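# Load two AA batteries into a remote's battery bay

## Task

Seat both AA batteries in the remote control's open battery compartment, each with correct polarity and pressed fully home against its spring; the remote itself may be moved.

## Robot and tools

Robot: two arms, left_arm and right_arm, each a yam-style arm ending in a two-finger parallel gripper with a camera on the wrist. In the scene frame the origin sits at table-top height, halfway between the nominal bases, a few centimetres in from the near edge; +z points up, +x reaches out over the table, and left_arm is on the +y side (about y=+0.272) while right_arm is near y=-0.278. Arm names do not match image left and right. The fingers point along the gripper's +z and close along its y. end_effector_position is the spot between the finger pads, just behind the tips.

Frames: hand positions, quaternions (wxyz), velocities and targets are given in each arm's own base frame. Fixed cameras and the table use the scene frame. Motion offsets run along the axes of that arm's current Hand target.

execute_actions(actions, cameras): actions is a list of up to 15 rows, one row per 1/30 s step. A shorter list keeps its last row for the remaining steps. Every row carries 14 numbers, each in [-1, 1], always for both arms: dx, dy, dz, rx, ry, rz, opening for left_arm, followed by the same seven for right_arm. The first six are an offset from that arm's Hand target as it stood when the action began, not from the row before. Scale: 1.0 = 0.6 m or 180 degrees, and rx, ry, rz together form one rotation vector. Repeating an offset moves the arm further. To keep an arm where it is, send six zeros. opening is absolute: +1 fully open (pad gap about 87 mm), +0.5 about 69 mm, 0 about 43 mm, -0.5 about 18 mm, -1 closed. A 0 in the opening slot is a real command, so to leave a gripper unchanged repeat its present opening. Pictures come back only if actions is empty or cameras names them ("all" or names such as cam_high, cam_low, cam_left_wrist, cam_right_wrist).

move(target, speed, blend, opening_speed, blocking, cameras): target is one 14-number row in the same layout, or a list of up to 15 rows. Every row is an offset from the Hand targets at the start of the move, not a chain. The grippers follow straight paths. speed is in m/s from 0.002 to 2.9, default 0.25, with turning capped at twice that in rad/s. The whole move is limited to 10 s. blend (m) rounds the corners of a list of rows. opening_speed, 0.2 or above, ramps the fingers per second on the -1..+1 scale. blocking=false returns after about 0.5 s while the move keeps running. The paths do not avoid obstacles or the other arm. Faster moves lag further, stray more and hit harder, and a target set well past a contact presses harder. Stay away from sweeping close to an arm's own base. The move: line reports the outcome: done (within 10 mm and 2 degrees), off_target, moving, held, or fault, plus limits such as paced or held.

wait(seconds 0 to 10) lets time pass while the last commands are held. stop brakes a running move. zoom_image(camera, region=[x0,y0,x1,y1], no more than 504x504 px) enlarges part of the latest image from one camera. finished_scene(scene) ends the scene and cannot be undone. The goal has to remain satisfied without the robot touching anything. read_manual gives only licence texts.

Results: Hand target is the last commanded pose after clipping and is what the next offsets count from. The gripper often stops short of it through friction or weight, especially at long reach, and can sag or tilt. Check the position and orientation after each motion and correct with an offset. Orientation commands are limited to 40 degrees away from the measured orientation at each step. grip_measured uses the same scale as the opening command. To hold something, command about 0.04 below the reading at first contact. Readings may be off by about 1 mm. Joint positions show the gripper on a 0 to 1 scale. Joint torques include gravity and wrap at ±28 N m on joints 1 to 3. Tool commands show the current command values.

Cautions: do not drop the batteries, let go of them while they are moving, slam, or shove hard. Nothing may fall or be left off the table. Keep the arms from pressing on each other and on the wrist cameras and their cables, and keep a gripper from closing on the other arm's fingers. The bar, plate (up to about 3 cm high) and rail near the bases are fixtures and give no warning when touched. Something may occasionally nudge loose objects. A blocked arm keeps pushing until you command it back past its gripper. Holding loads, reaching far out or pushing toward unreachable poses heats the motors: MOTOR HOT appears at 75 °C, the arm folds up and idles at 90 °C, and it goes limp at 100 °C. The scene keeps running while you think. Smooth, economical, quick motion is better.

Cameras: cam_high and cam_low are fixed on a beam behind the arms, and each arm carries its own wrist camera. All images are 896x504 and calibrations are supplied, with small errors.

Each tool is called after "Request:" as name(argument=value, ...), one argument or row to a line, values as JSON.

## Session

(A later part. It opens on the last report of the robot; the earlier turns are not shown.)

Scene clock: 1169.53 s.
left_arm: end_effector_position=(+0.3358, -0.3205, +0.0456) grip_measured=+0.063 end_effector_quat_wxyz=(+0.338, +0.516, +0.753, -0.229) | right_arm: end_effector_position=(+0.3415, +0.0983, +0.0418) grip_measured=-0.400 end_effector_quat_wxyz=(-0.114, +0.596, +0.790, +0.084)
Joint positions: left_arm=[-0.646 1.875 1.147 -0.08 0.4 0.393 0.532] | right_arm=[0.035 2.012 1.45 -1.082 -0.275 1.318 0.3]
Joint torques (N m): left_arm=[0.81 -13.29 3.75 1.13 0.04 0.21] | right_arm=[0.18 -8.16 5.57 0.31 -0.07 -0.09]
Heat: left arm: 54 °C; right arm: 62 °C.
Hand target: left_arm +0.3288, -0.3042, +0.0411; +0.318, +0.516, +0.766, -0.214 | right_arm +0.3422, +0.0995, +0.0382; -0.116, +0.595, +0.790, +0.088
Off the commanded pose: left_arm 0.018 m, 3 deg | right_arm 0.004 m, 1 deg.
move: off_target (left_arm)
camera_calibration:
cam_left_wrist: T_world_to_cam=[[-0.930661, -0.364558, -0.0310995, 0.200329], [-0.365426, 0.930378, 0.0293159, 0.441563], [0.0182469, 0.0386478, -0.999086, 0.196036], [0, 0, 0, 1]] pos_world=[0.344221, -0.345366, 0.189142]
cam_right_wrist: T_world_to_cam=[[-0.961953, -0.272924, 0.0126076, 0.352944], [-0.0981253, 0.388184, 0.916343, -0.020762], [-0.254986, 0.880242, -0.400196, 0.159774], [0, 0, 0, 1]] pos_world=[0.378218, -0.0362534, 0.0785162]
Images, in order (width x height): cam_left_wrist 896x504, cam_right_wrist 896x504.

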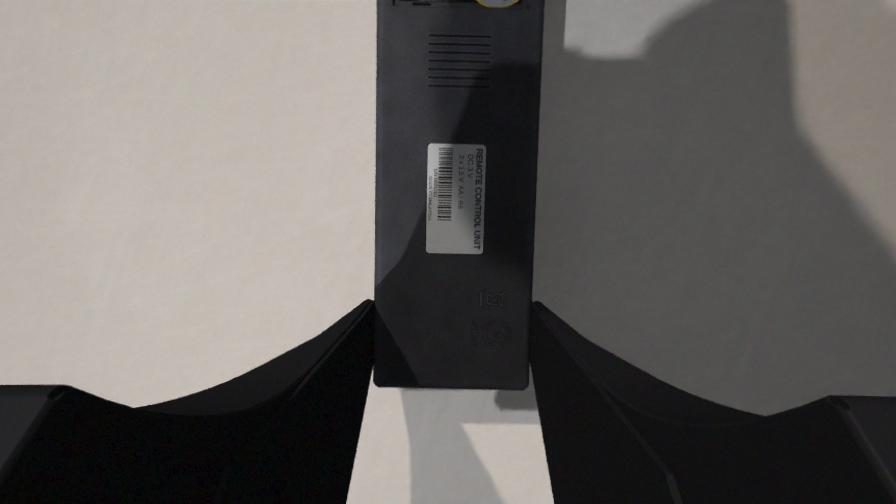

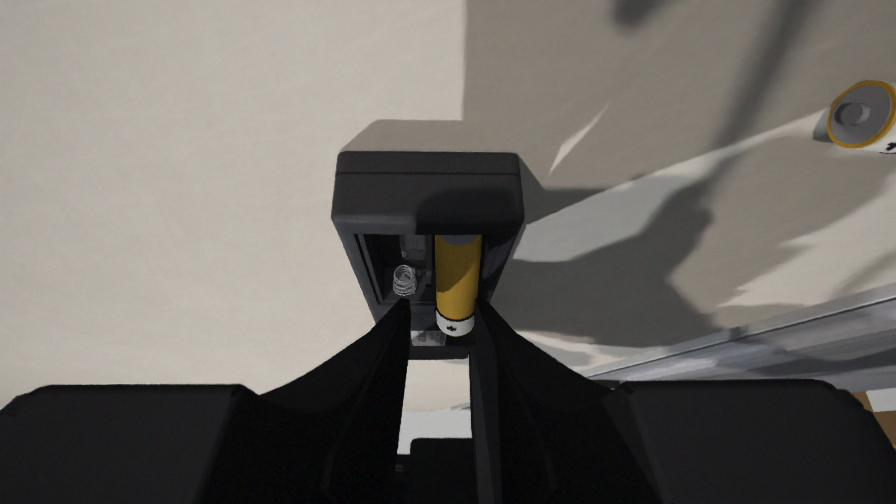

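Request:
move(
  target=[
    [0,0,0,0,0,0,-0.05,0.0,-0.0075,0.0,0,0.0,0,-0.4],
    [0,0,0,0,0,0,-0.05,0.0,-0.0075,0.0,0,0.0,0,-0.8],
  ],
  speed=0.05,
  opening_speed=0.5,
  cameras=["cam_right_wrist","cam_left_wrist"],
)

Request:
zoom_image(
  camera="cam_right_wrist",
  region=[270, 120, 530, 340],
)

Scene clock: 1176.40 s.
left_arm: end_effector_position=(+0.3358, -0.3201, +0.0457) grip_measured=+0.063 end_effector_quat_wxyz=(+0.338, +0.516, +0.753, -0.229) | right_arm: end_effector_position=(+0.3366, +0.0989, +0.0377) grip_measured=-0.608 end_effector_quat_wxyz=(-0.121, +0.597, +0.789, +0.082)
Joint positions: left_arm=[-0.646 1.874 1.147 -0.082 0.4 0.393 0.532] | right_arm=[0.035 2.012 1.43 -1.075 -0.28 1.317 0.196]
Joint torques (N m): left_arm=[0.75 -13.23 3.79 1.16 0.03 0.22] | right_arm=[-0.03 -9.46 5.3 0.29 -0.01 -0.12]
Heat: left arm: 54 °C; right arm: 63 °C.
Hand target: left_arm +0.3289, -0.3042, +0.0411; +0.318, +0.516, +0.766, -0.214 | right_arm +0.3378, +0.0983, +0.0382; -0.116, +0.595, +0.790, +0.088
Off the commanded pose: left_arm 0.018 m, 3 deg | right_arm 0.002 m, 1 deg.
move: off_target (left_arm)
camera_calibration:
cam_left_wrist: T_world_to_cam=[[-0.930405, -0.365265, -0.0304513, 0.200113], [-0.366126, 0.930071, 0.0303206, 0.441172], [0.0172469, 0.0393595, -0.999076, 0.196606], [0, 0, 0, 1]] pos_world=[0.34432, -0.344966, 0.189142]
cam_right_wrist: T_world_to_cam=[[-0.961718, -0.27293, 0.0246593, 0.347932], [-0.0854409, 0.384127, 0.919318, -0.0217508], [-0.260382, 0.882018, -0.392742, 0.157668], [0, 0, 0, 1]] pos_world=[0.373808, -0.0357499, 0.0733389]
Images, in order (width x height): cam_left_wrist 896x504, cam_right_wrist 896x504.

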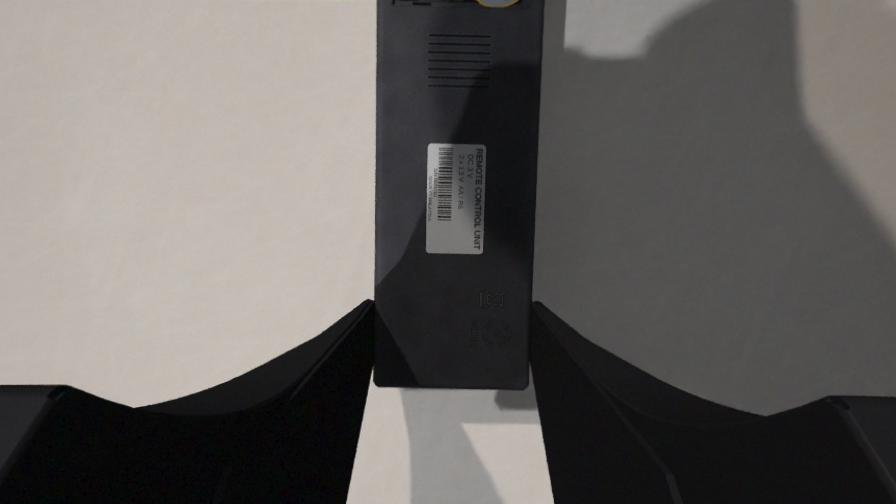

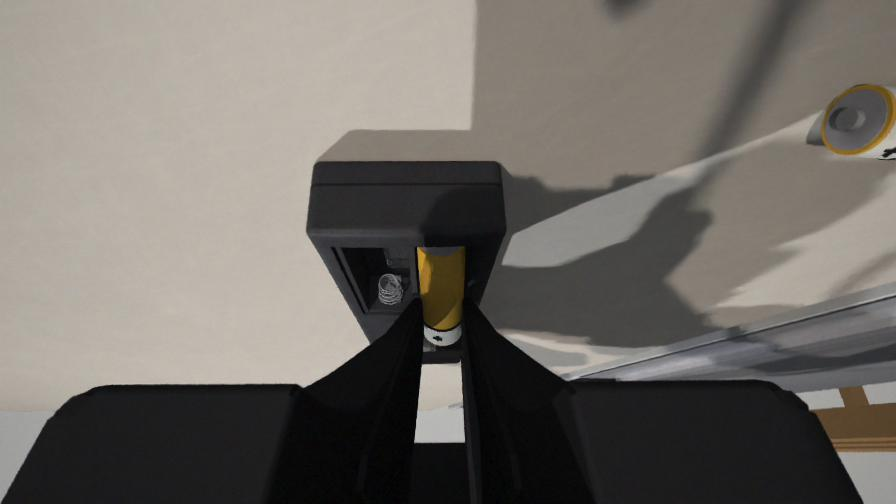

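Scaled by 1.938.

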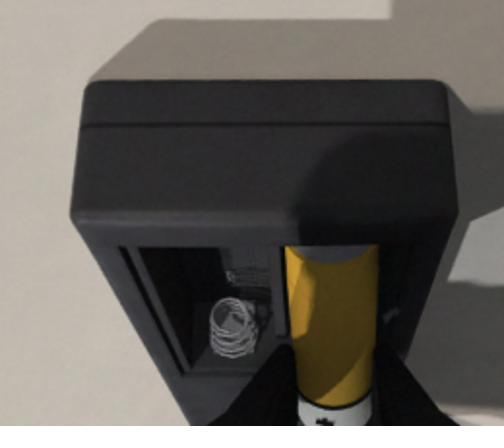

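Request:
move(
  target=[0,0,0,0,0,0,-0.05,-0.0703,0,-0.011,0,0.0,0,-0.8],
  speed=0.08,
  cameras=["cam_right_wrist","cam_left_wrist"],
)

Request:
zoom_image(
  camera="cam_right_wrist",
  region=[270, 120, 530, 340],
)

Request:
zoom_image(
  camera="cam_left_wrist",
  region=[360, 0, 560, 100],
)

Scene clock: 1189.40 s.
left_arm: end_effector_position=(+0.3365, -0.3217, +0.0471) grip_measured=+0.063 end_effector_quat_wxyz=(+0.342, +0.517, +0.750, -0.231) | right_arm: end_effector_position=(+0.3365, +0.0874, +0.0422) grip_measured=-0.608 end_effector_quat_wxyz=(-0.161, +0.585, +0.786, +0.119)
Joint positions: left_arm=[-0.646 1.874 1.147 -0.073 0.405 0.394 0.532] | right_arm=[-0.041 2.049 1.455 -1.117 -0.379 1.212 0.196]
Joint torques (N m): left_arm=[0.73 -13.26 3.74 1.07 -0.03 0.2] | right_arm=[-3.3 -7.92 8.9 0.21 1.2 -0.17]
Heat: left arm: 54 °C; right arm: 65 °C.
Hand target: left_arm +0.3288, -0.3041, +0.0411; +0.318, +0.516, +0.766, -0.214 | right_arm +0.3497, +0.0577, +0.0324; -0.116, +0.595, +0.790, +0.088
Off the commanded pose: left_arm 0.020 m, 4 deg | right_arm 0.034 m, 6 deg.
move: off_target (left_arm, right_arm)
camera_calibration:
cam_left_wrist: T_world_to_cam=[[-0.932051, -0.360846, -0.0327313, 0.202325], [-0.361594, 0.932107, 0.0206713, 0.442499], [0.0230499, 0.0311021, -0.99925, 0.19351], [0, 0, 0, 1]] pos_world=[0.344122, -0.345467, 0.190841]
cam_right_wrist: T_world_to_cam=[[-0.958037, -0.286425, 0.0112196, 0.345144], [-0.0725261, 0.280082, 0.957233, -0.0184514], [-0.277318, 0.91625, -0.289102, 0.167876], [0, 0, 0, 1]] pos_world=[0.375878, -0.0497909, 0.0623233]
Images, in order (width x height): cam_left_wrist 896x504, cam_right_wrist 896x504.

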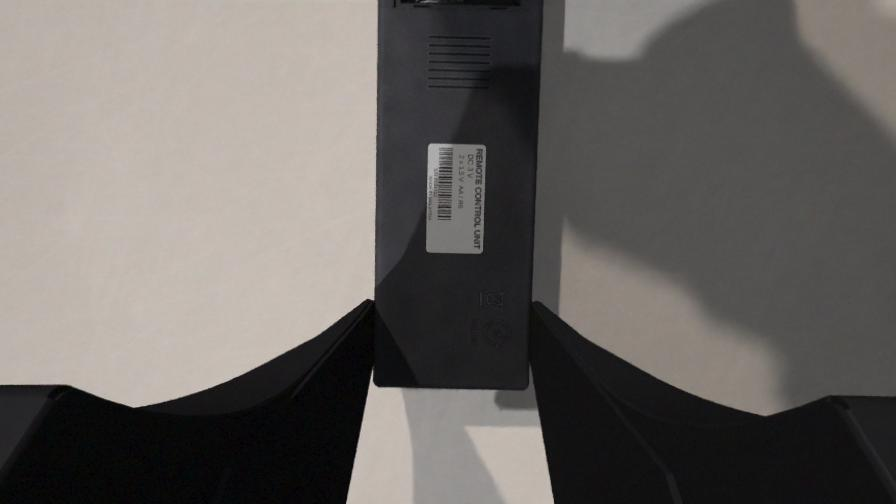

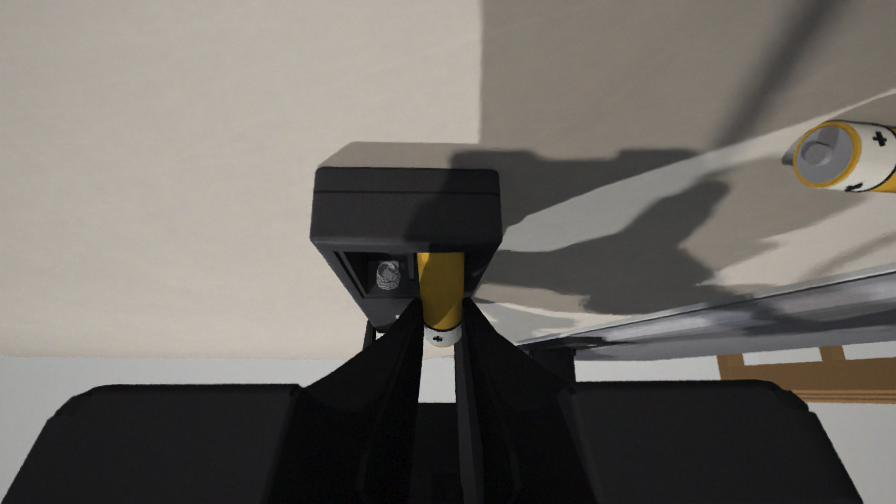

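Scaled by 1.938.

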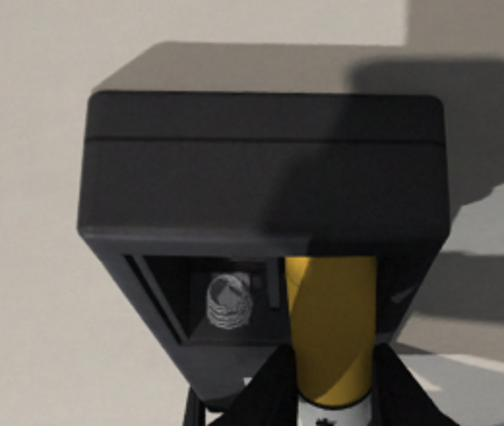

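Scaled by 2.520.

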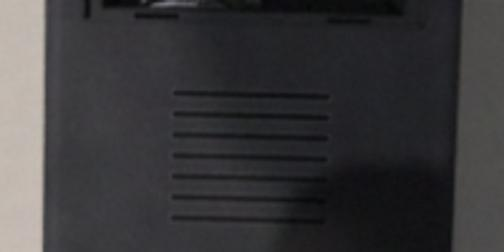

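Request:
move(
  target=[0,0,0,0,0,0,-0.05,-0.0127,0.002,0.0242,0,-0.078,0,-0.8],
  speed=0.06,
  cameras=["cam_right_wrist","cam_left_wrist"],
)

Request:
zoom_image(
  camera="cam_right_wrist",
  region=[270, 120, 530, 340],
)

Request:
zoom_image(
  camera="cam_left_wrist",
  region=[360, 0, 560, 100],
)

Scene clock: 1197.03 s.
left_arm: end_effector_position=(+0.3365, -0.3220, +0.0473) grip_measured=+0.063 end_effector_quat_wxyz=(+0.342, +0.517, +0.750, -0.232) | right_arm: end_effector_position=(+0.3362, +0.0896, +0.0360) grip_measured=-0.608 end_effector_quat_wxyz=(-0.103, +0.591, +0.798, +0.062)
Joint positions: left_arm=[-0.646 1.874 1.147 -0.072 0.406 0.395 0.532] | right_arm=[0.033 2.008 1.436 -1.083 -0.225 1.299 0.196]
Joint torques (N m): left_arm=[0.73 -13.27 3.81 1.05 -0.05 0.19] | right_arm=[-1.44 -9.2 4.38 0.88 2.07 0.05]
Heat: left arm: 54 °C; right arm: 64 °C.
Hand target: left_arm +0.3289, -0.3041, +0.0411; +0.318, +0.516, +0.766, -0.214 | right_arm +0.3517, +0.0550, +0.0164; -0.018, +0.601, +0.799, +0.014
Off the commanded pose: left_arm 0.020 m, 4 deg | right_arm 0.043 m, 11 deg.
move: off_target (left_arm, right_arm)
camera_calibration:
cam_left_wrist: T_world_to_cam=[[-0.932394, -0.35996, -0.0327213, 0.202625], [-0.360683, 0.932482, 0.0196162, 0.442571], [0.023451, 0.030092, -0.999272, 0.193233], [0, 0, 0, 1]] pos_world=[0.344022, -0.345567, 0.191041]
cam_right_wrist: T_world_to_cam=[[-0.955851, -0.292197, 0.0311327, 0.344588], [-0.102169, 0.429807, 0.897122, -0.0143615], [-0.275517, 0.854334, -0.440685, 0.174496], [0, 0, 0, 1]] pos_world=[0.375984, -0.0422181, 0.0790541]
Images, in order (width x height): cam_left_wrist 896x504, cam_right_wrist 896x504.

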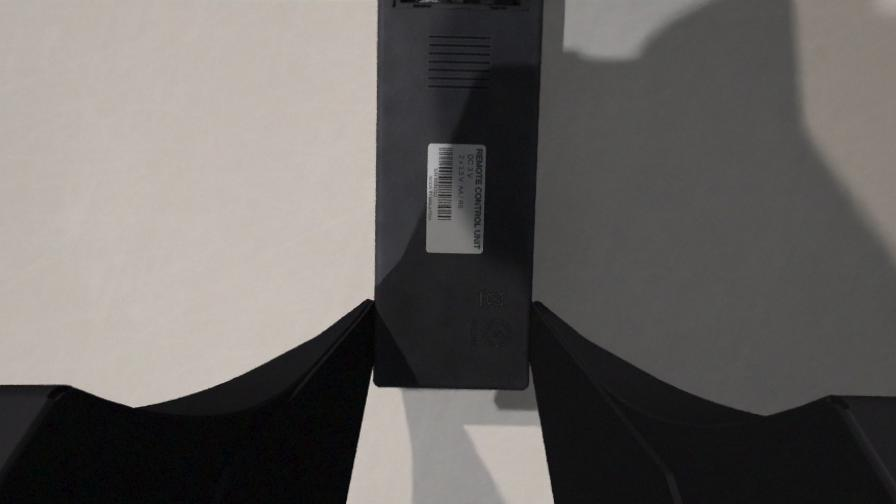

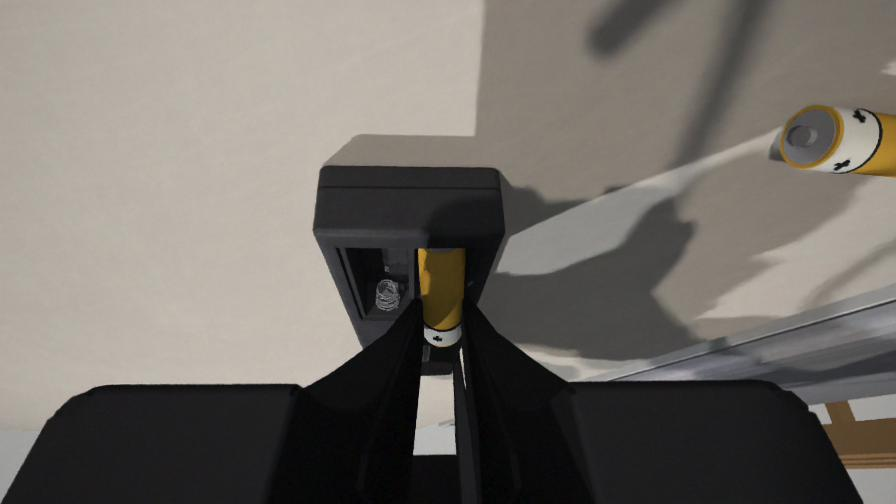

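Scaled by 1.938.

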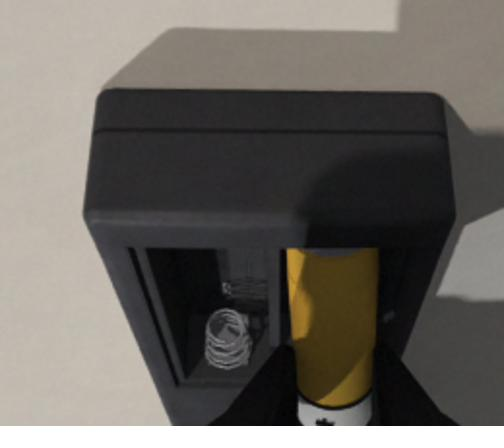

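Scaled by 2.520.

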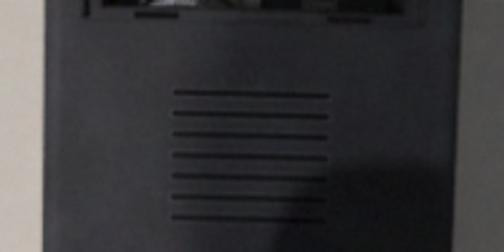

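Request:
move(
  target=[0,0,0,0,0,0,-0.05,0.0711,0,-0.0202,0,0.06,0,-0.8],
  speed=0.06,
  cameras=["cam_right_wrist","cam_left_wrist"],
)

Request:
zoom_image(
  camera="cam_left_wrist",
  region=[360, 0, 560, 100],
)

Scene clock: 1217.27 s.
left_arm: end_effector_position=(+0.3353, -0.3210, +0.0458) grip_measured=+0.063 end_effector_quat_wxyz=(+0.339, +0.517, +0.751, -0.231) | right_arm: end_effector_position=(+0.3349, +0.0977, +0.0367) grip_measured=-0.608 end_effector_quat_wxyz=(-0.115, +0.594, +0.793, +0.074)
Joint positions: left_arm=[-0.646 1.874 1.145 -0.077 0.406 0.395 0.532] | right_arm=[0.04 2.008 1.426 -1.076 -0.261 1.313 0.196]
Joint torques (N m): left_arm=[0.72 -13.23 3.92 1.09 -0.04 0.19] | right_arm=[0.92 -9.22 4.45 0.55 0.42 0.11]
Heat: left arm: 54 °C; right arm: 63 °C.
Hand target: left_arm +0.3288, -0.3041, +0.0411; +0.318, +0.516, +0.766, -0.214 | right_arm +0.3400, +0.0955, +0.0304; -0.094, +0.597, +0.793, +0.071
Off the commanded pose: left_arm 0.019 m, 4 deg | right_arm 0.008 m, 3 deg.
move: off_target (left_arm, right_arm)
camera_calibration:
cam_left_wrist: T_world_to_cam=[[-0.93246, -0.360063, -0.0295402, 0.201634], [-0.360801, 0.932301, 0.0252413, 0.440961], [0.0184519, 0.0341946, -0.999245, 0.194762], [0, 0, 0, 1]] pos_world=[0.343522, -0.345167, 0.189441]
cam_right_wrist: T_world_to_cam=[[-0.95882, -0.282633, 0.0279897, 0.345879], [-0.0911469, 0.399546, 0.912171, -0.0198635], [-0.268993, 0.872056, -0.408854, 0.16234], [0, 0, 0, 1]] pos_world=[0.373494, -0.0358764, 0.0748112]
Images, in order (width x height): cam_left_wrist 896x504, cam_right_wrist 896x504.

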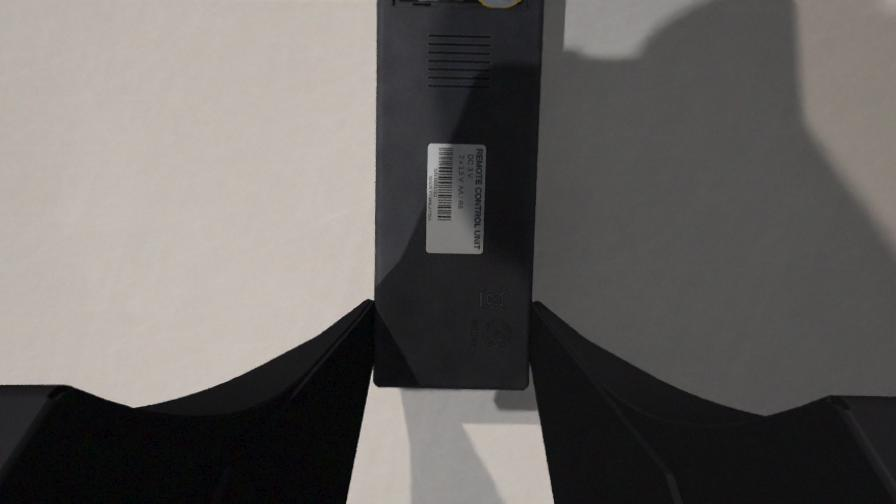

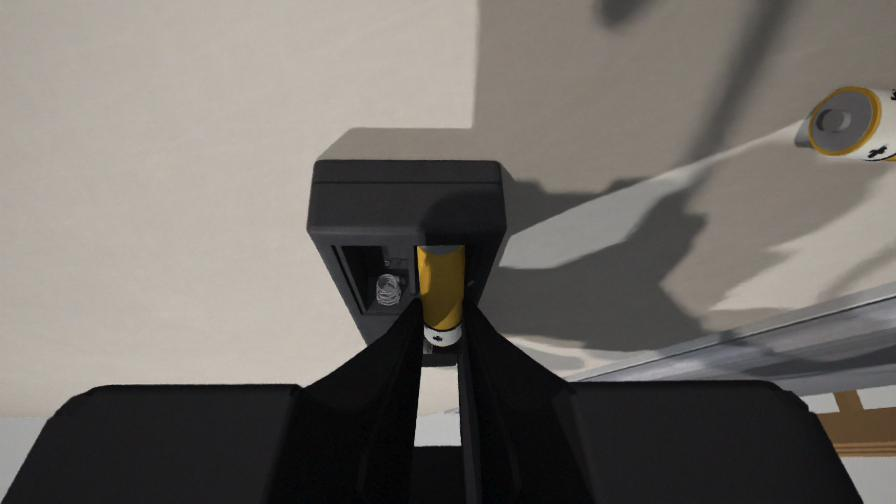

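Scaled by 2.520.

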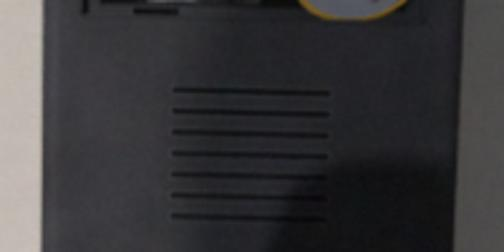

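Request:
move(
  target=[
    [0,0,0,0,0,0,-0.05,0,0,0,0,0,0,-0.4],
    [0,0,0,0,0,0,-0.05,0.0312,0,-0.1294,0,0,0,-0.4],
    [0,0,0,0,0,0,-0.05,0.0888,-0.0128,-0.0977,-0.028,0.0283,-0.4998,-1],
  ],
  speed=0.12,
  opening_speed=0.6,
  cameras=["cam_right_wrist","cam_left_wrist"],
)

Scene clock: 1265.53 s.
left_arm: end_effector_position=(+0.3351, -0.3208, +0.0456) grip_measured=+0.063 end_effector_quat_wxyz=(+0.338, +0.517, +0.751, -0.231) | right_arm: end_effector_position=(+0.3157, +0.1251, +0.0962) grip_measured=-0.780 end_effector_quat_wxyz=(-0.034, -0.128, +0.977, +0.165)
Joint positions: left_arm=[-0.646 1.874 1.145 -0.078 0.406 0.396 0.532] | right_arm=[0.213 2.022 1.717 -1.308 -0.336 -0.055 0.11]
Joint torques (N m): left_arm=[0.72 -13.27 3.92 1.12 -0.03 0.19] | right_arm=[0.81 -8.4 9.47 0.27 -0.21 -0.2]
Heat: left arm: 55 °C; right arm: 64 °C.
Hand target: left_arm +0.3288, -0.3042, +0.0411; +0.318, +0.516, +0.766, -0.214 | right_arm +0.3220, +0.1300, +0.0998; -0.024, -0.138, +0.975, +0.171
Tool commands: left_gripper/opening=-0.05 right_gripper/opening=-0.78
Off the commanded pose: left_arm 0.018 m, 3 deg | right_arm 0.009 m, 2 deg.
move: off_target (left_arm; path cut at 10 s)
camera_calibration:
cam_left_wrist: T_world_to_cam=[[-0.932659, -0.35957, -0.029268, 0.201723], [-0.360322, 0.932451, 0.0265283, 0.440573], [0.0177522, 0.0352878, -0.99922, 0.195177], [0, 0, 0, 1]] pos_world=[0.343422, -0.345167, 0.189241]
cam_right_wrist: T_world_to_cam=[[0.235806, -0.916585, -0.322905, 0.0694829], [-0.537015, -0.399836, 0.742796, 0.170216], [-0.809945, -0.00175102, -0.586503, 0.454773], [0, 0, 0, 1]] pos_world=[0.443365, 0.132542, 0.162726]
Images, in order (width x height): cam_left_wrist 896x504, cam_right_wrist 896x504.

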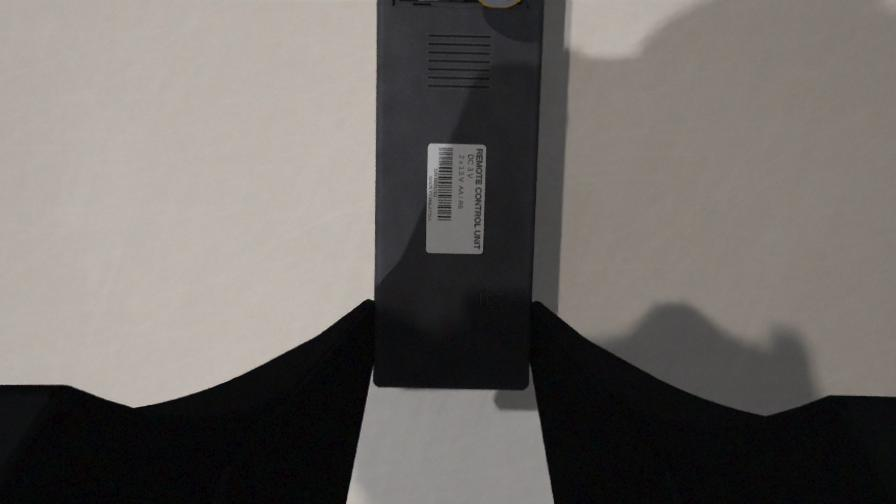

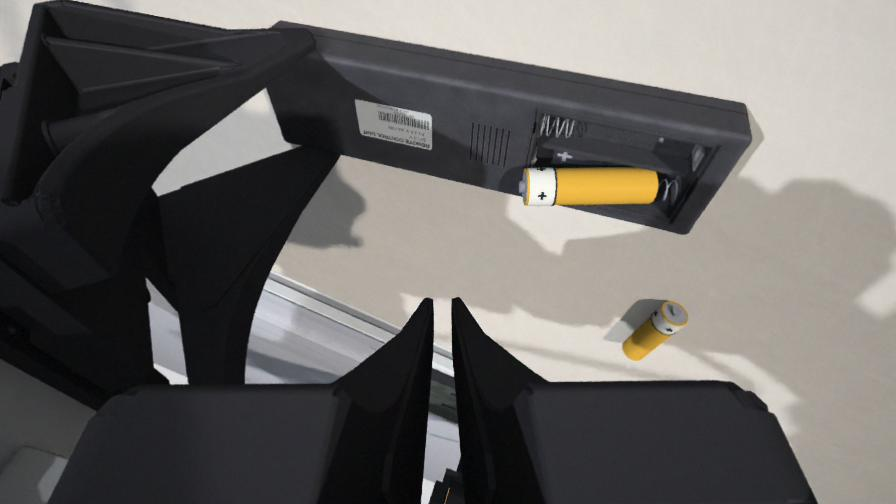

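Request:
zoom_image(
  camera="cam_right_wrist",
  region=[440, 60, 780, 260],
)

Scaled by 1.482.

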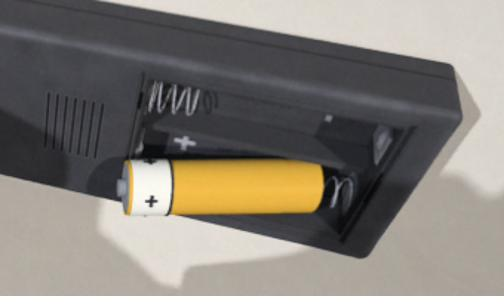

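Request:
move(
  target=[0,0,0,0,0,0,-0.05,-0.009,-0.0242,0.0587,0,0,0,-1],
  speed=0.1,
  cameras=["cam_right_wrist"],
)

Scene clock: 1280.23 s.
left_arm: end_effector_position=(+0.3351, -0.3208, +0.0456) grip_measured=+0.063 end_effector_quat_wxyz=(+0.338, +0.517, +0.751, -0.231) | right_arm: end_effector_position=(+0.3263, +0.1273, +0.0642) grip_measured=-0.998 end_effector_quat_wxyz=(-0.028, -0.131, +0.977, +0.166)
Joint positions: left_arm=[-0.646 1.874 1.145 -0.078 0.406 0.396 0.532] | right_arm=[0.213 2.068 1.66 -1.193 -0.336 -0.058 0.001]
Joint torques (N m): left_arm=[0.73 -13.23 3.96 1.11 -0.03 0.18] | right_arm=[0.46 -9.21 6.12 0.44 -0.2 -0.2]
Heat: left arm: 55 °C; right arm: 64 °C.
Hand target: left_arm +0.3288, -0.3042, +0.0411; +0.318, +0.516, +0.766, -0.214 | right_arm +0.3276, +0.1299, +0.0617; -0.024, -0.138, +0.975, +0.171
Off the commanded pose: left_arm 0.018 m, 3 deg | right_arm 0.004 m, 1 deg.
move: off_target (left_arm)
camera_calibration:
cam_right_wrist: T_world_to_cam=[[0.243091, -0.914692, -0.322871, 0.0560398], [-0.545499, -0.404145, 0.734233, 0.204477], [-0.802084, -0.00235935, -0.597207, 0.442805], [0, 0, 0, 1]] pos_world=[0.453086, 0.134942, 0.132406]
Images, in order (width x height): cam_right_wrist 896x504.

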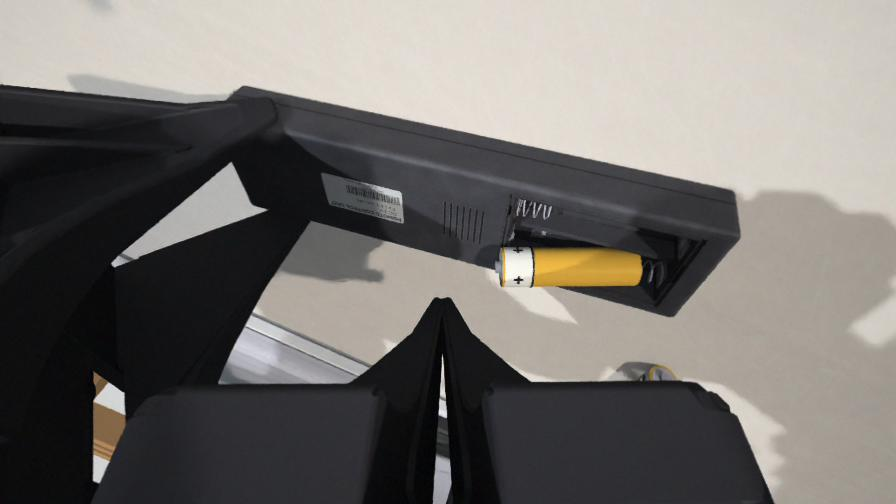

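Request:
move(
  target=[0,0,0,0,0,0,-0.05,0,-0.0137,0.0376,0,0,0,-1],
  speed=0.06,
  cameras=["cam_right_wrist"],
)

Request:
zoom_image(
  camera="cam_right_wrist",
  region=[360, 220, 700, 420],
)

Scene clock: 1286.43 s.
left_arm: end_effector_position=(+0.3351, -0.3208, +0.0456) grip_measured=+0.063 end_effector_quat_wxyz=(+0.338, +0.517, +0.751, -0.231) | right_arm: end_effector_position=(+0.3269, +0.1275, +0.0413) grip_measured=-0.998 end_effector_quat_wxyz=(-0.026, -0.131, +0.977, +0.166)
Joint positions: left_arm=[-0.646 1.874 1.145 -0.078 0.406 0.396 0.532] | right_arm=[0.213 2.086 1.595 -1.106 -0.336 -0.059 0.001]
Joint torques (N m): left_arm=[0.76 -13.24 3.93 1.12 -0.04 0.18] | right_arm=[0.49 -9.05 5.94 0.43 -0.2 -0.2]
Heat: left arm: 56 °C; right arm: 65 °C.
Hand target: left_arm +0.3288, -0.3042, +0.0411; +0.318, +0.516, +0.766, -0.214 | right_arm +0.3277, +0.1299, +0.0378; -0.024, -0.138, +0.975, +0.171
Off the commanded pose: left_arm 0.018 m, 3 deg | right_arm 0.004 m, 1 deg.
move: off_target (left_arm)
camera_calibration:
cam_right_wrist: T_world_to_cam=[[0.244497, -0.914379, -0.322695, 0.0481002], [-0.547938, -0.404853, 0.732023, 0.222634], [-0.799991, -0.00216072, -0.600008, 0.429082], [0, 0, 0, 1]] pos_world=[0.453491, 0.135043, 0.110001]
Images, in order (width x height): cam_right_wrist 896x504.

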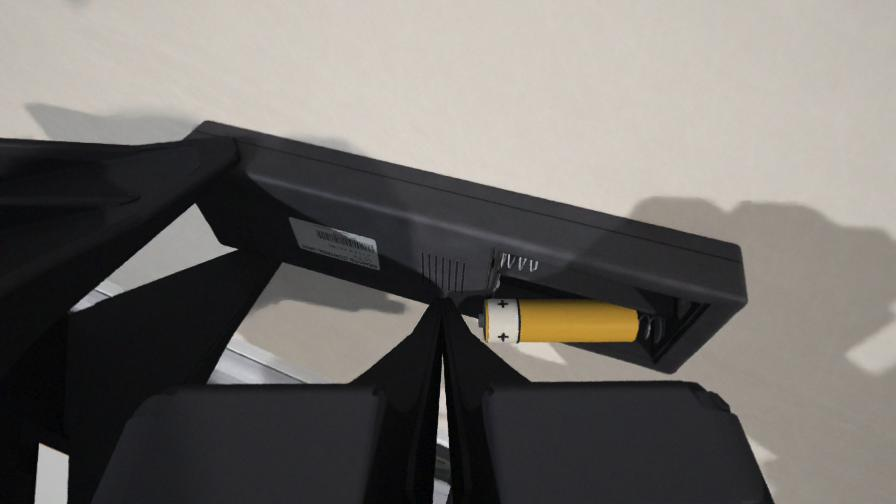

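Scaled by 1.482.

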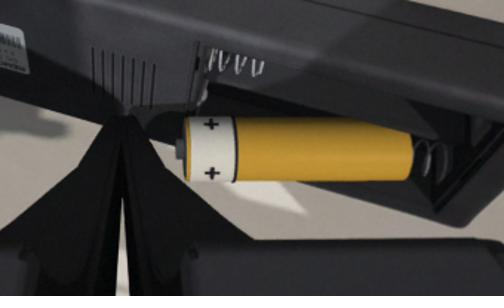

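Request:
move(
  target=[0,0,0,0,0,0,-0.05,0,-0.0212,-0.0005,0,0,0,-1],
  speed=0.04,
  cameras=["cam_right_wrist"],
)

Request:
zoom_image(
  camera="cam_right_wrist",
  region=[360, 220, 700, 420],
)

Scene clock: 1293.60 s.
left_arm: end_effector_position=(+0.3351, -0.3208, +0.0456) grip_measured=+0.063 end_effector_quat_wxyz=(+0.338, +0.517, +0.751, -0.231) | right_arm: end_effector_position=(+0.3293, +0.1206, +0.0391) grip_measured=-0.998 end_effector_quat_wxyz=(-0.025, -0.134, +0.976, +0.170)
Joint positions: left_arm=[-0.646 1.874 1.145 -0.078 0.406 0.396 0.532] | right_arm=[0.191 2.093 1.595 -1.106 -0.344 -0.087 0.001]
Joint torques (N m): left_arm=[0.76 -13.23 3.93 1.11 -0.04 0.18] | right_arm=[-0.39 -8.72 5.87 0.42 -0.11 -0.2]
Heat: left arm: 56 °C; right arm: 65 °C.
Hand target: left_arm +0.3288, -0.3042, +0.0411; +0.318, +0.516, +0.766, -0.214 | right_arm +0.3310, +0.1183, +0.0337; -0.024, -0.138, +0.975, +0.171
Off the commanded pose: left_arm 0.018 m, 3 deg | right_arm 0.006 m, 1 deg.
move: off_target (left_arm)
camera_calibration:
cam_right_wrist: T_world_to_cam=[[0.249575, -0.909984, -0.331123, 0.038585], [-0.546989, -0.414644, 0.727237, 0.223747], [-0.799072, -0.000379625, -0.601236, 0.429172], [0, 0, 0, 1]] pos_world=[0.455696, 0.12805, 0.108093]
Images, in order (width x height): cam_right_wrist 896x504.

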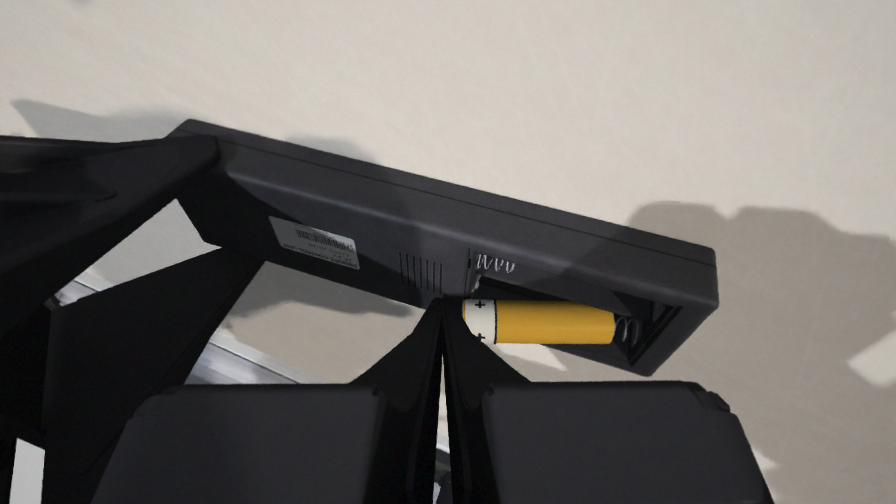

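Scaled by 1.482.

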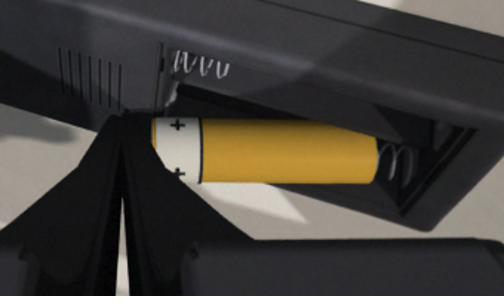

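Request:
move(
  target=[0,0,0,0,0,0,-0.05,0,-0.0237,-0.0033,0,0,0,-1],
  speed=0.04,
  cameras=["cam_right_wrist"],
)

Request:
zoom_image(
  camera="cam_right_wrist",
  region=[360, 220, 700, 420],
)

Scene clock: 1297.30 s.
left_arm: end_effector_position=(+0.3351, -0.3208, +0.0456) grip_measured=+0.063 end_effector_quat_wxyz=(+0.338, +0.517, +0.751, -0.231) | right_arm: end_effector_position=(+0.3301, +0.1189, +0.0389) grip_measured=-0.998 end_effector_quat_wxyz=(-0.026, -0.134, +0.972, +0.191)
Joint positions: left_arm=[-0.646 1.874 1.145 -0.078 0.406 0.396 0.532] | right_arm=[0.169 2.1 1.595 -1.107 -0.387 -0.113 0.001]
Joint torques (N m): left_arm=[0.77 -13.24 3.96 1.11 -0.03 0.18] | right_arm=[-1.57 -8.35 6.57 0.34 0.37 -0.33]
Heat: left arm: 56 °C; right arm: 64 °C.
Hand target: left_arm +0.3288, -0.3042, +0.0411; +0.318, +0.516, +0.766, -0.214 | right_arm +0.3349, +0.1048, +0.0307; -0.024, -0.138, +0.975, +0.171
Off the commanded pose: left_arm 0.018 m, 3 deg | right_arm 0.017 m, 2 deg.
move: off_target (left_arm, right_arm)
camera_calibration:
cam_right_wrist: T_world_to_cam=[[0.246597, -0.895121, -0.371414, 0.0376479], [-0.541516, -0.445107, 0.71319, 0.226057], [-0.803711, 0.0252557, -0.594484, 0.427959], [0, 0, 0, 1]] pos_world=[0.457085, 0.12351, 0.107176]
Images, in order (width x height): cam_right_wrist 896x504.

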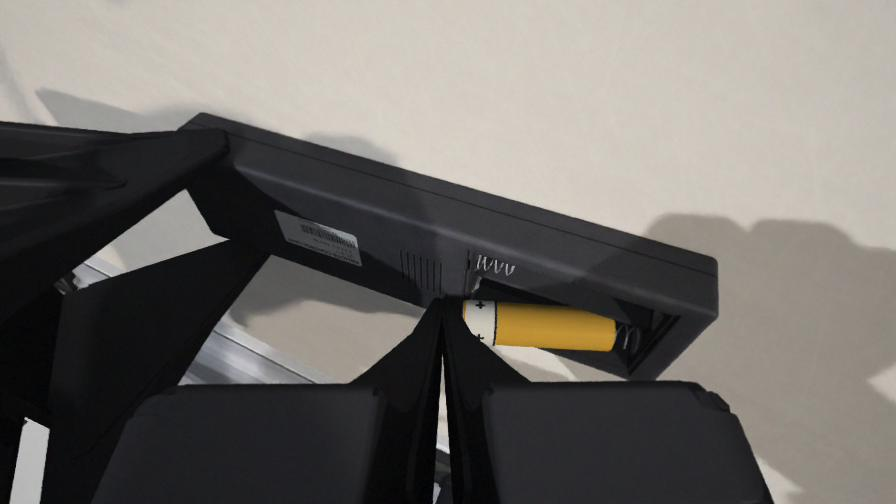

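Scaled by 1.482.

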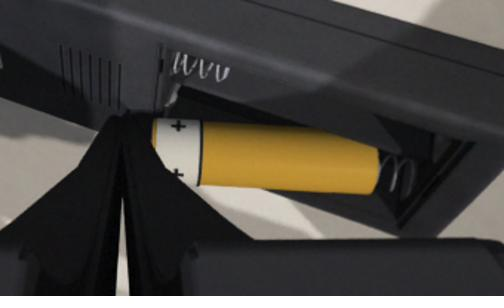

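Request:
move(
  target=[0,0,0,0,0,0,-0.05,0,-0.0237,-0.0033,0,0,0,-1],
  speed=0.04,
  cameras=["cam_right_wrist"],
)

Request:
zoom_image(
  camera="cam_right_wrist",
  region=[360, 220, 700, 420],
)

Scene clock: 1300.67 s.
left_arm: end_effector_position=(+0.3352, -0.3208, +0.0457) grip_measured=+0.063 end_effector_quat_wxyz=(+0.339, +0.517, +0.751, -0.231) | right_arm: end_effector_position=(+0.3298, +0.1153, +0.0377) grip_measured=-0.998 end_effector_quat_wxyz=(-0.030, -0.132, +0.968, +0.211)
Joint positions: left_arm=[-0.646 1.874 1.145 -0.078 0.406 0.396 0.532] | right_arm=[0.143 2.111 1.595 -1.116 -0.424 -0.14 0.001]
Joint torques (N m): left_arm=[0.76 -13.29 3.95 1.11 -0.03 0.19] | right_arm=[-2.41 -8.23 7.53 0.3 0.82 -0.41]
Heat: left arm: 56 °C; right arm: 64 °C.
Hand target: left_arm +0.3289, -0.3042, +0.0411; +0.318, +0.516, +0.766, -0.214 | right_arm +0.3388, +0.0914, +0.0277; -0.024, -0.138, +0.975, +0.171
Off the commanded pose: left_arm 0.018 m, 3 deg | right_arm 0.027 m, 5 deg.
move: off_target (left_arm, right_arm)
camera_calibration:
cam_right_wrist: T_world_to_cam=[[0.239229, -0.881094, -0.407975, 0.0362013], [-0.532132, -0.470428, 0.703941, 0.225205], [-0.81216, 0.0486936, -0.581399, 0.426621], [0, 0, 0, 1]] pos_world=[0.457663, 0.117066, 0.104275]
Images, in order (width x height): cam_right_wrist 896x504.

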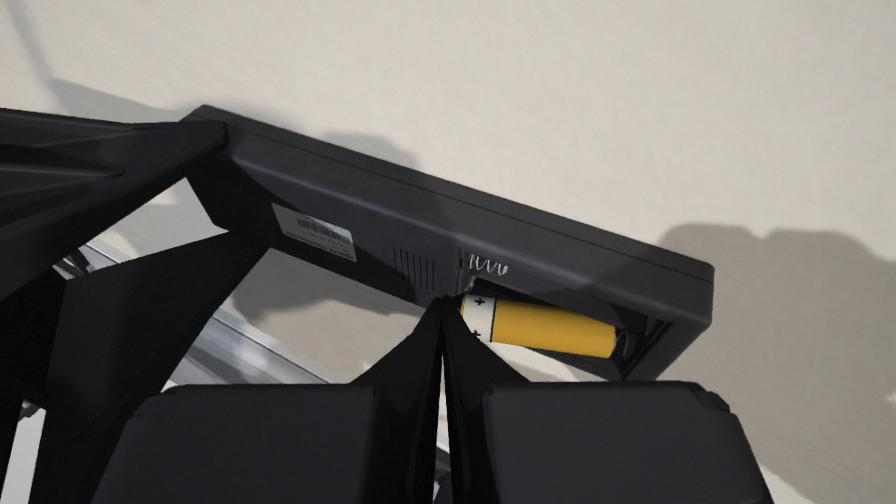

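Scaled by 1.482.

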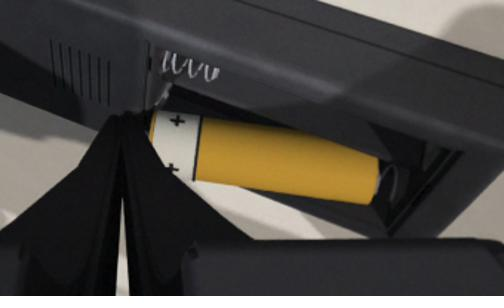

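Request:
move(
  target=[0,0,0,0,0,0,-0.05,0,-0.021,-0.0005,0,0,0,-1],
  speed=0.04,
  cameras=["cam_right_wrist"],
)

Request:
zoom_image(
  camera="cam_right_wrist",
  region=[360, 220, 700, 420],
)

Scene clock: 1304.67 s.
left_arm: end_effector_position=(+0.3355, -0.3210, +0.0459) grip_measured=+0.063 end_effector_quat_wxyz=(+0.339, +0.517, +0.751, -0.231) | right_arm: end_effector_position=(+0.3285, +0.1114, +0.0372) grip_measured=-0.998 end_effector_quat_wxyz=(-0.036, -0.129, +0.965, +0.226)
Joint positions: left_arm=[-0.646 1.874 1.145 -0.076 0.406 0.396 0.532] | right_arm=[0.121 2.12 1.595 -1.128 -0.455 -0.164 0.001]
Joint torques (N m): left_arm=[0.81 -13.31 3.96 1.08 -0.04 0.17] | right_arm=[-3.15 -7.91 8.17 0.33 1.16 -0.49]
Heat: left arm: 56 °C; right arm: 64 °C.
Hand target: left_arm +0.3288, -0.3042, +0.0411; +0.318, +0.516, +0.766, -0.214 | right_arm +0.3421, +0.0798, +0.0237; -0.024, -0.138, +0.975, +0.171
Off the commanded pose: left_arm 0.019 m, 4 deg | right_arm 0.037 m, 7 deg.
move: off_target (left_arm, right_arm)
camera_calibration:
cam_right_wrist: T_world_to_cam=[[0.229247, -0.869169, -0.438167, 0.0360468], [-0.522689, -0.489671, 0.697867, 0.222331], [-0.821122, 0.0690414, -0.566561, 0.425627], [0, 0, 0, 1]] pos_world=[0.457439, 0.110814, 0.101781]
Images, in order (width x height): cam_right_wrist 896x504.

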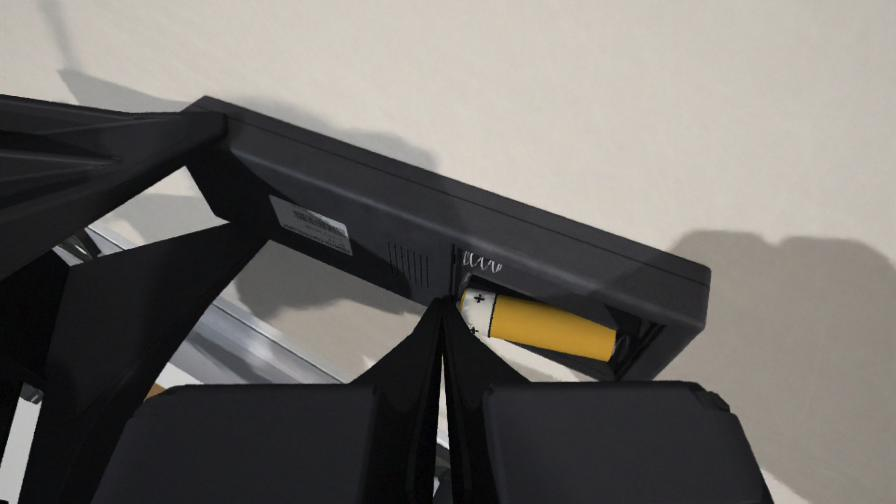

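Scaled by 1.482.

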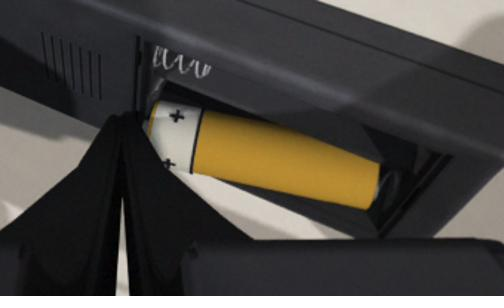

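Request:
move(
  target=[0,0,0,0,0,0,-0.05,0,-0.0165,0.0105,0,0,0,-1],
  speed=0.04,
  cameras=["cam_right_wrist"],
)

Request:
zoom_image(
  camera="cam_right_wrist",
  region=[360, 220, 700, 420],
)

Scene clock: 1310.37 s.
left_arm: end_effector_position=(+0.3356, -0.3211, +0.0460) grip_measured=+0.063 end_effector_quat_wxyz=(+0.340, +0.517, +0.751, -0.231) | right_arm: end_effector_position=(+0.3288, +0.1102, +0.0364) grip_measured=-0.998 end_effector_quat_wxyz=(-0.037, -0.125, +0.962, +0.239)
Joint positions: left_arm=[-0.646 1.874 1.145 -0.076 0.406 0.396 0.532] | right_arm=[0.106 2.129 1.595 -1.13 -0.481 -0.175 0.001]
Joint torques (N m): left_arm=[0.69 -13.24 3.93 1.08 -0.04 0.17] | right_arm=[-3.37 -7.19 7.51 0.47 1.45 -0.56]
Heat: left arm: 56 °C; right arm: 63 °C.
Hand target: left_arm +0.3288, -0.3042, +0.0411; +0.318, +0.516, +0.766, -0.214 | right_arm +0.3441, +0.0730, +0.0145; -0.024, -0.138, +0.975, +0.171
Off the commanded pose: left_arm 0.019 m, 4 deg | right_arm 0.046 m, 8 deg.
move: off_target (left_arm, right_arm)
camera_calibration:
cam_right_wrist: T_world_to_cam=[[0.219084, -0.859013, -0.462709, 0.0376391], [-0.520586, -0.504001, 0.689183, 0.223739], [-0.825222, 0.0898909, -0.557609, 0.424242], [0, 0, 0, 1]] pos_world=[0.458323, 0.106961, 0.0997802]
Images, in order (width x height): cam_right_wrist 896x504.

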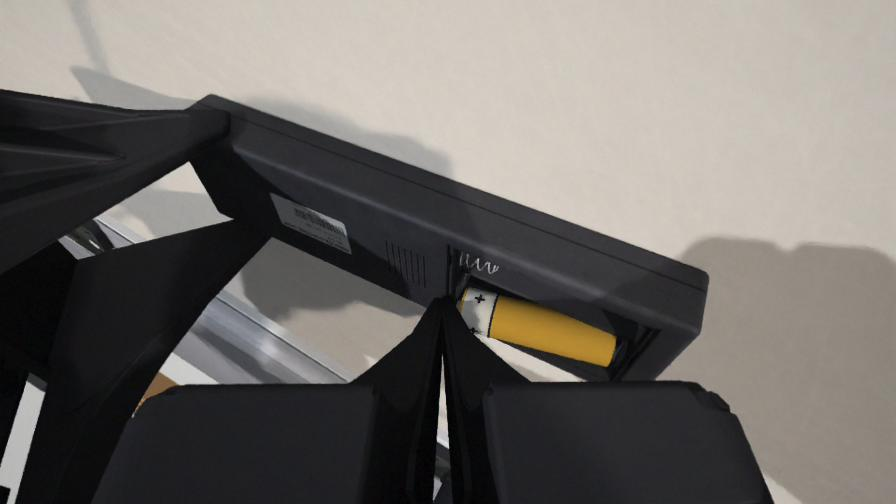

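Scaled by 1.482.

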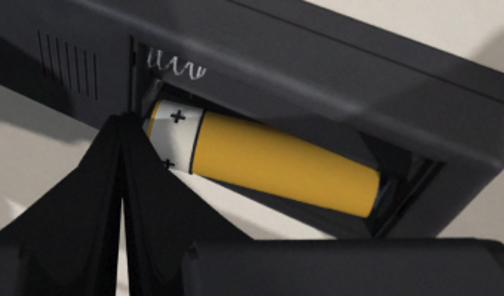

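Request:
move(
  target=[0,0,0,0,0,0,-0.05,0,-0.003,0.001,-0.083,0,0,-1],
  speed=0.06,
  cameras=["cam_right_wrist"],
)

Request:
zoom_image(
  camera="cam_right_wrist",
  region=[360, 220, 700, 420],
)

Scene clock: 1325.53 s.
left_arm: end_effector_position=(+0.3356, -0.3213, +0.0461) grip_measured=+0.063 end_effector_quat_wxyz=(+0.340, +0.518, +0.750, -0.231) | right_arm: end_effector_position=(+0.3308, +0.1046, +0.0366) grip_measured=-0.998 end_effector_quat_wxyz=(-0.061, -0.111, +0.926, +0.356)
Joint positions: left_arm=[-0.646 1.874 1.145 -0.075 0.406 0.397 0.532] | right_arm=[0.004 2.246 1.67 -1.246 -0.704 -0.327 0.001]
Joint torques (N m): left_arm=[0.84 -13.29 3.96 1.08 -0.04 0.16] | right_arm=[-3.12 -8.24 7.9 0.32 1.2 -0.51]
Heat: left arm: 56 °C; right arm: 63 °C.
Hand target: left_arm +0.3288, -0.3042, +0.0411; +0.318, +0.516, +0.766, -0.214 | right_arm +0.3446, +0.0715, +0.0132; -0.042, -0.134, +0.945, +0.297
Off the commanded pose: left_arm 0.019 m, 4 deg | right_arm 0.043 m, 8 deg.
move: off_target (left_arm, right_arm)
camera_calibration:
cam_right_wrist: T_world_to_cam=[[0.159505, -0.727741, -0.667047, 0.0459666], [-0.474679, -0.648997, 0.594543, 0.225228], [-0.865585, 0.221801, -0.448962, 0.422053], [0, 0, 0, 1]] pos_world=[0.464902, 0.0860125, 0.0862396]
Images, in order (width x height): cam_right_wrist 896x504.

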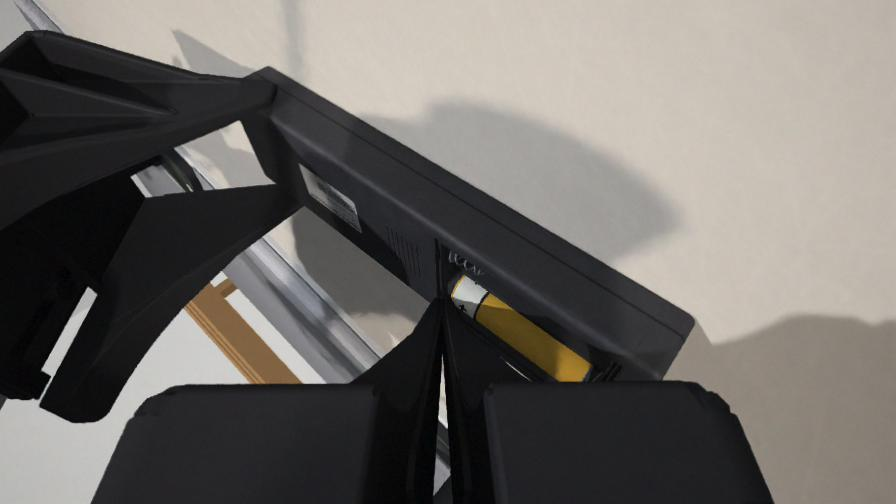

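Scaled by 1.482.

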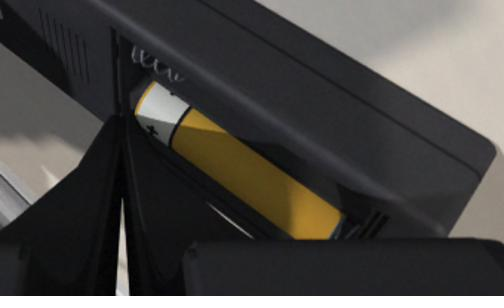

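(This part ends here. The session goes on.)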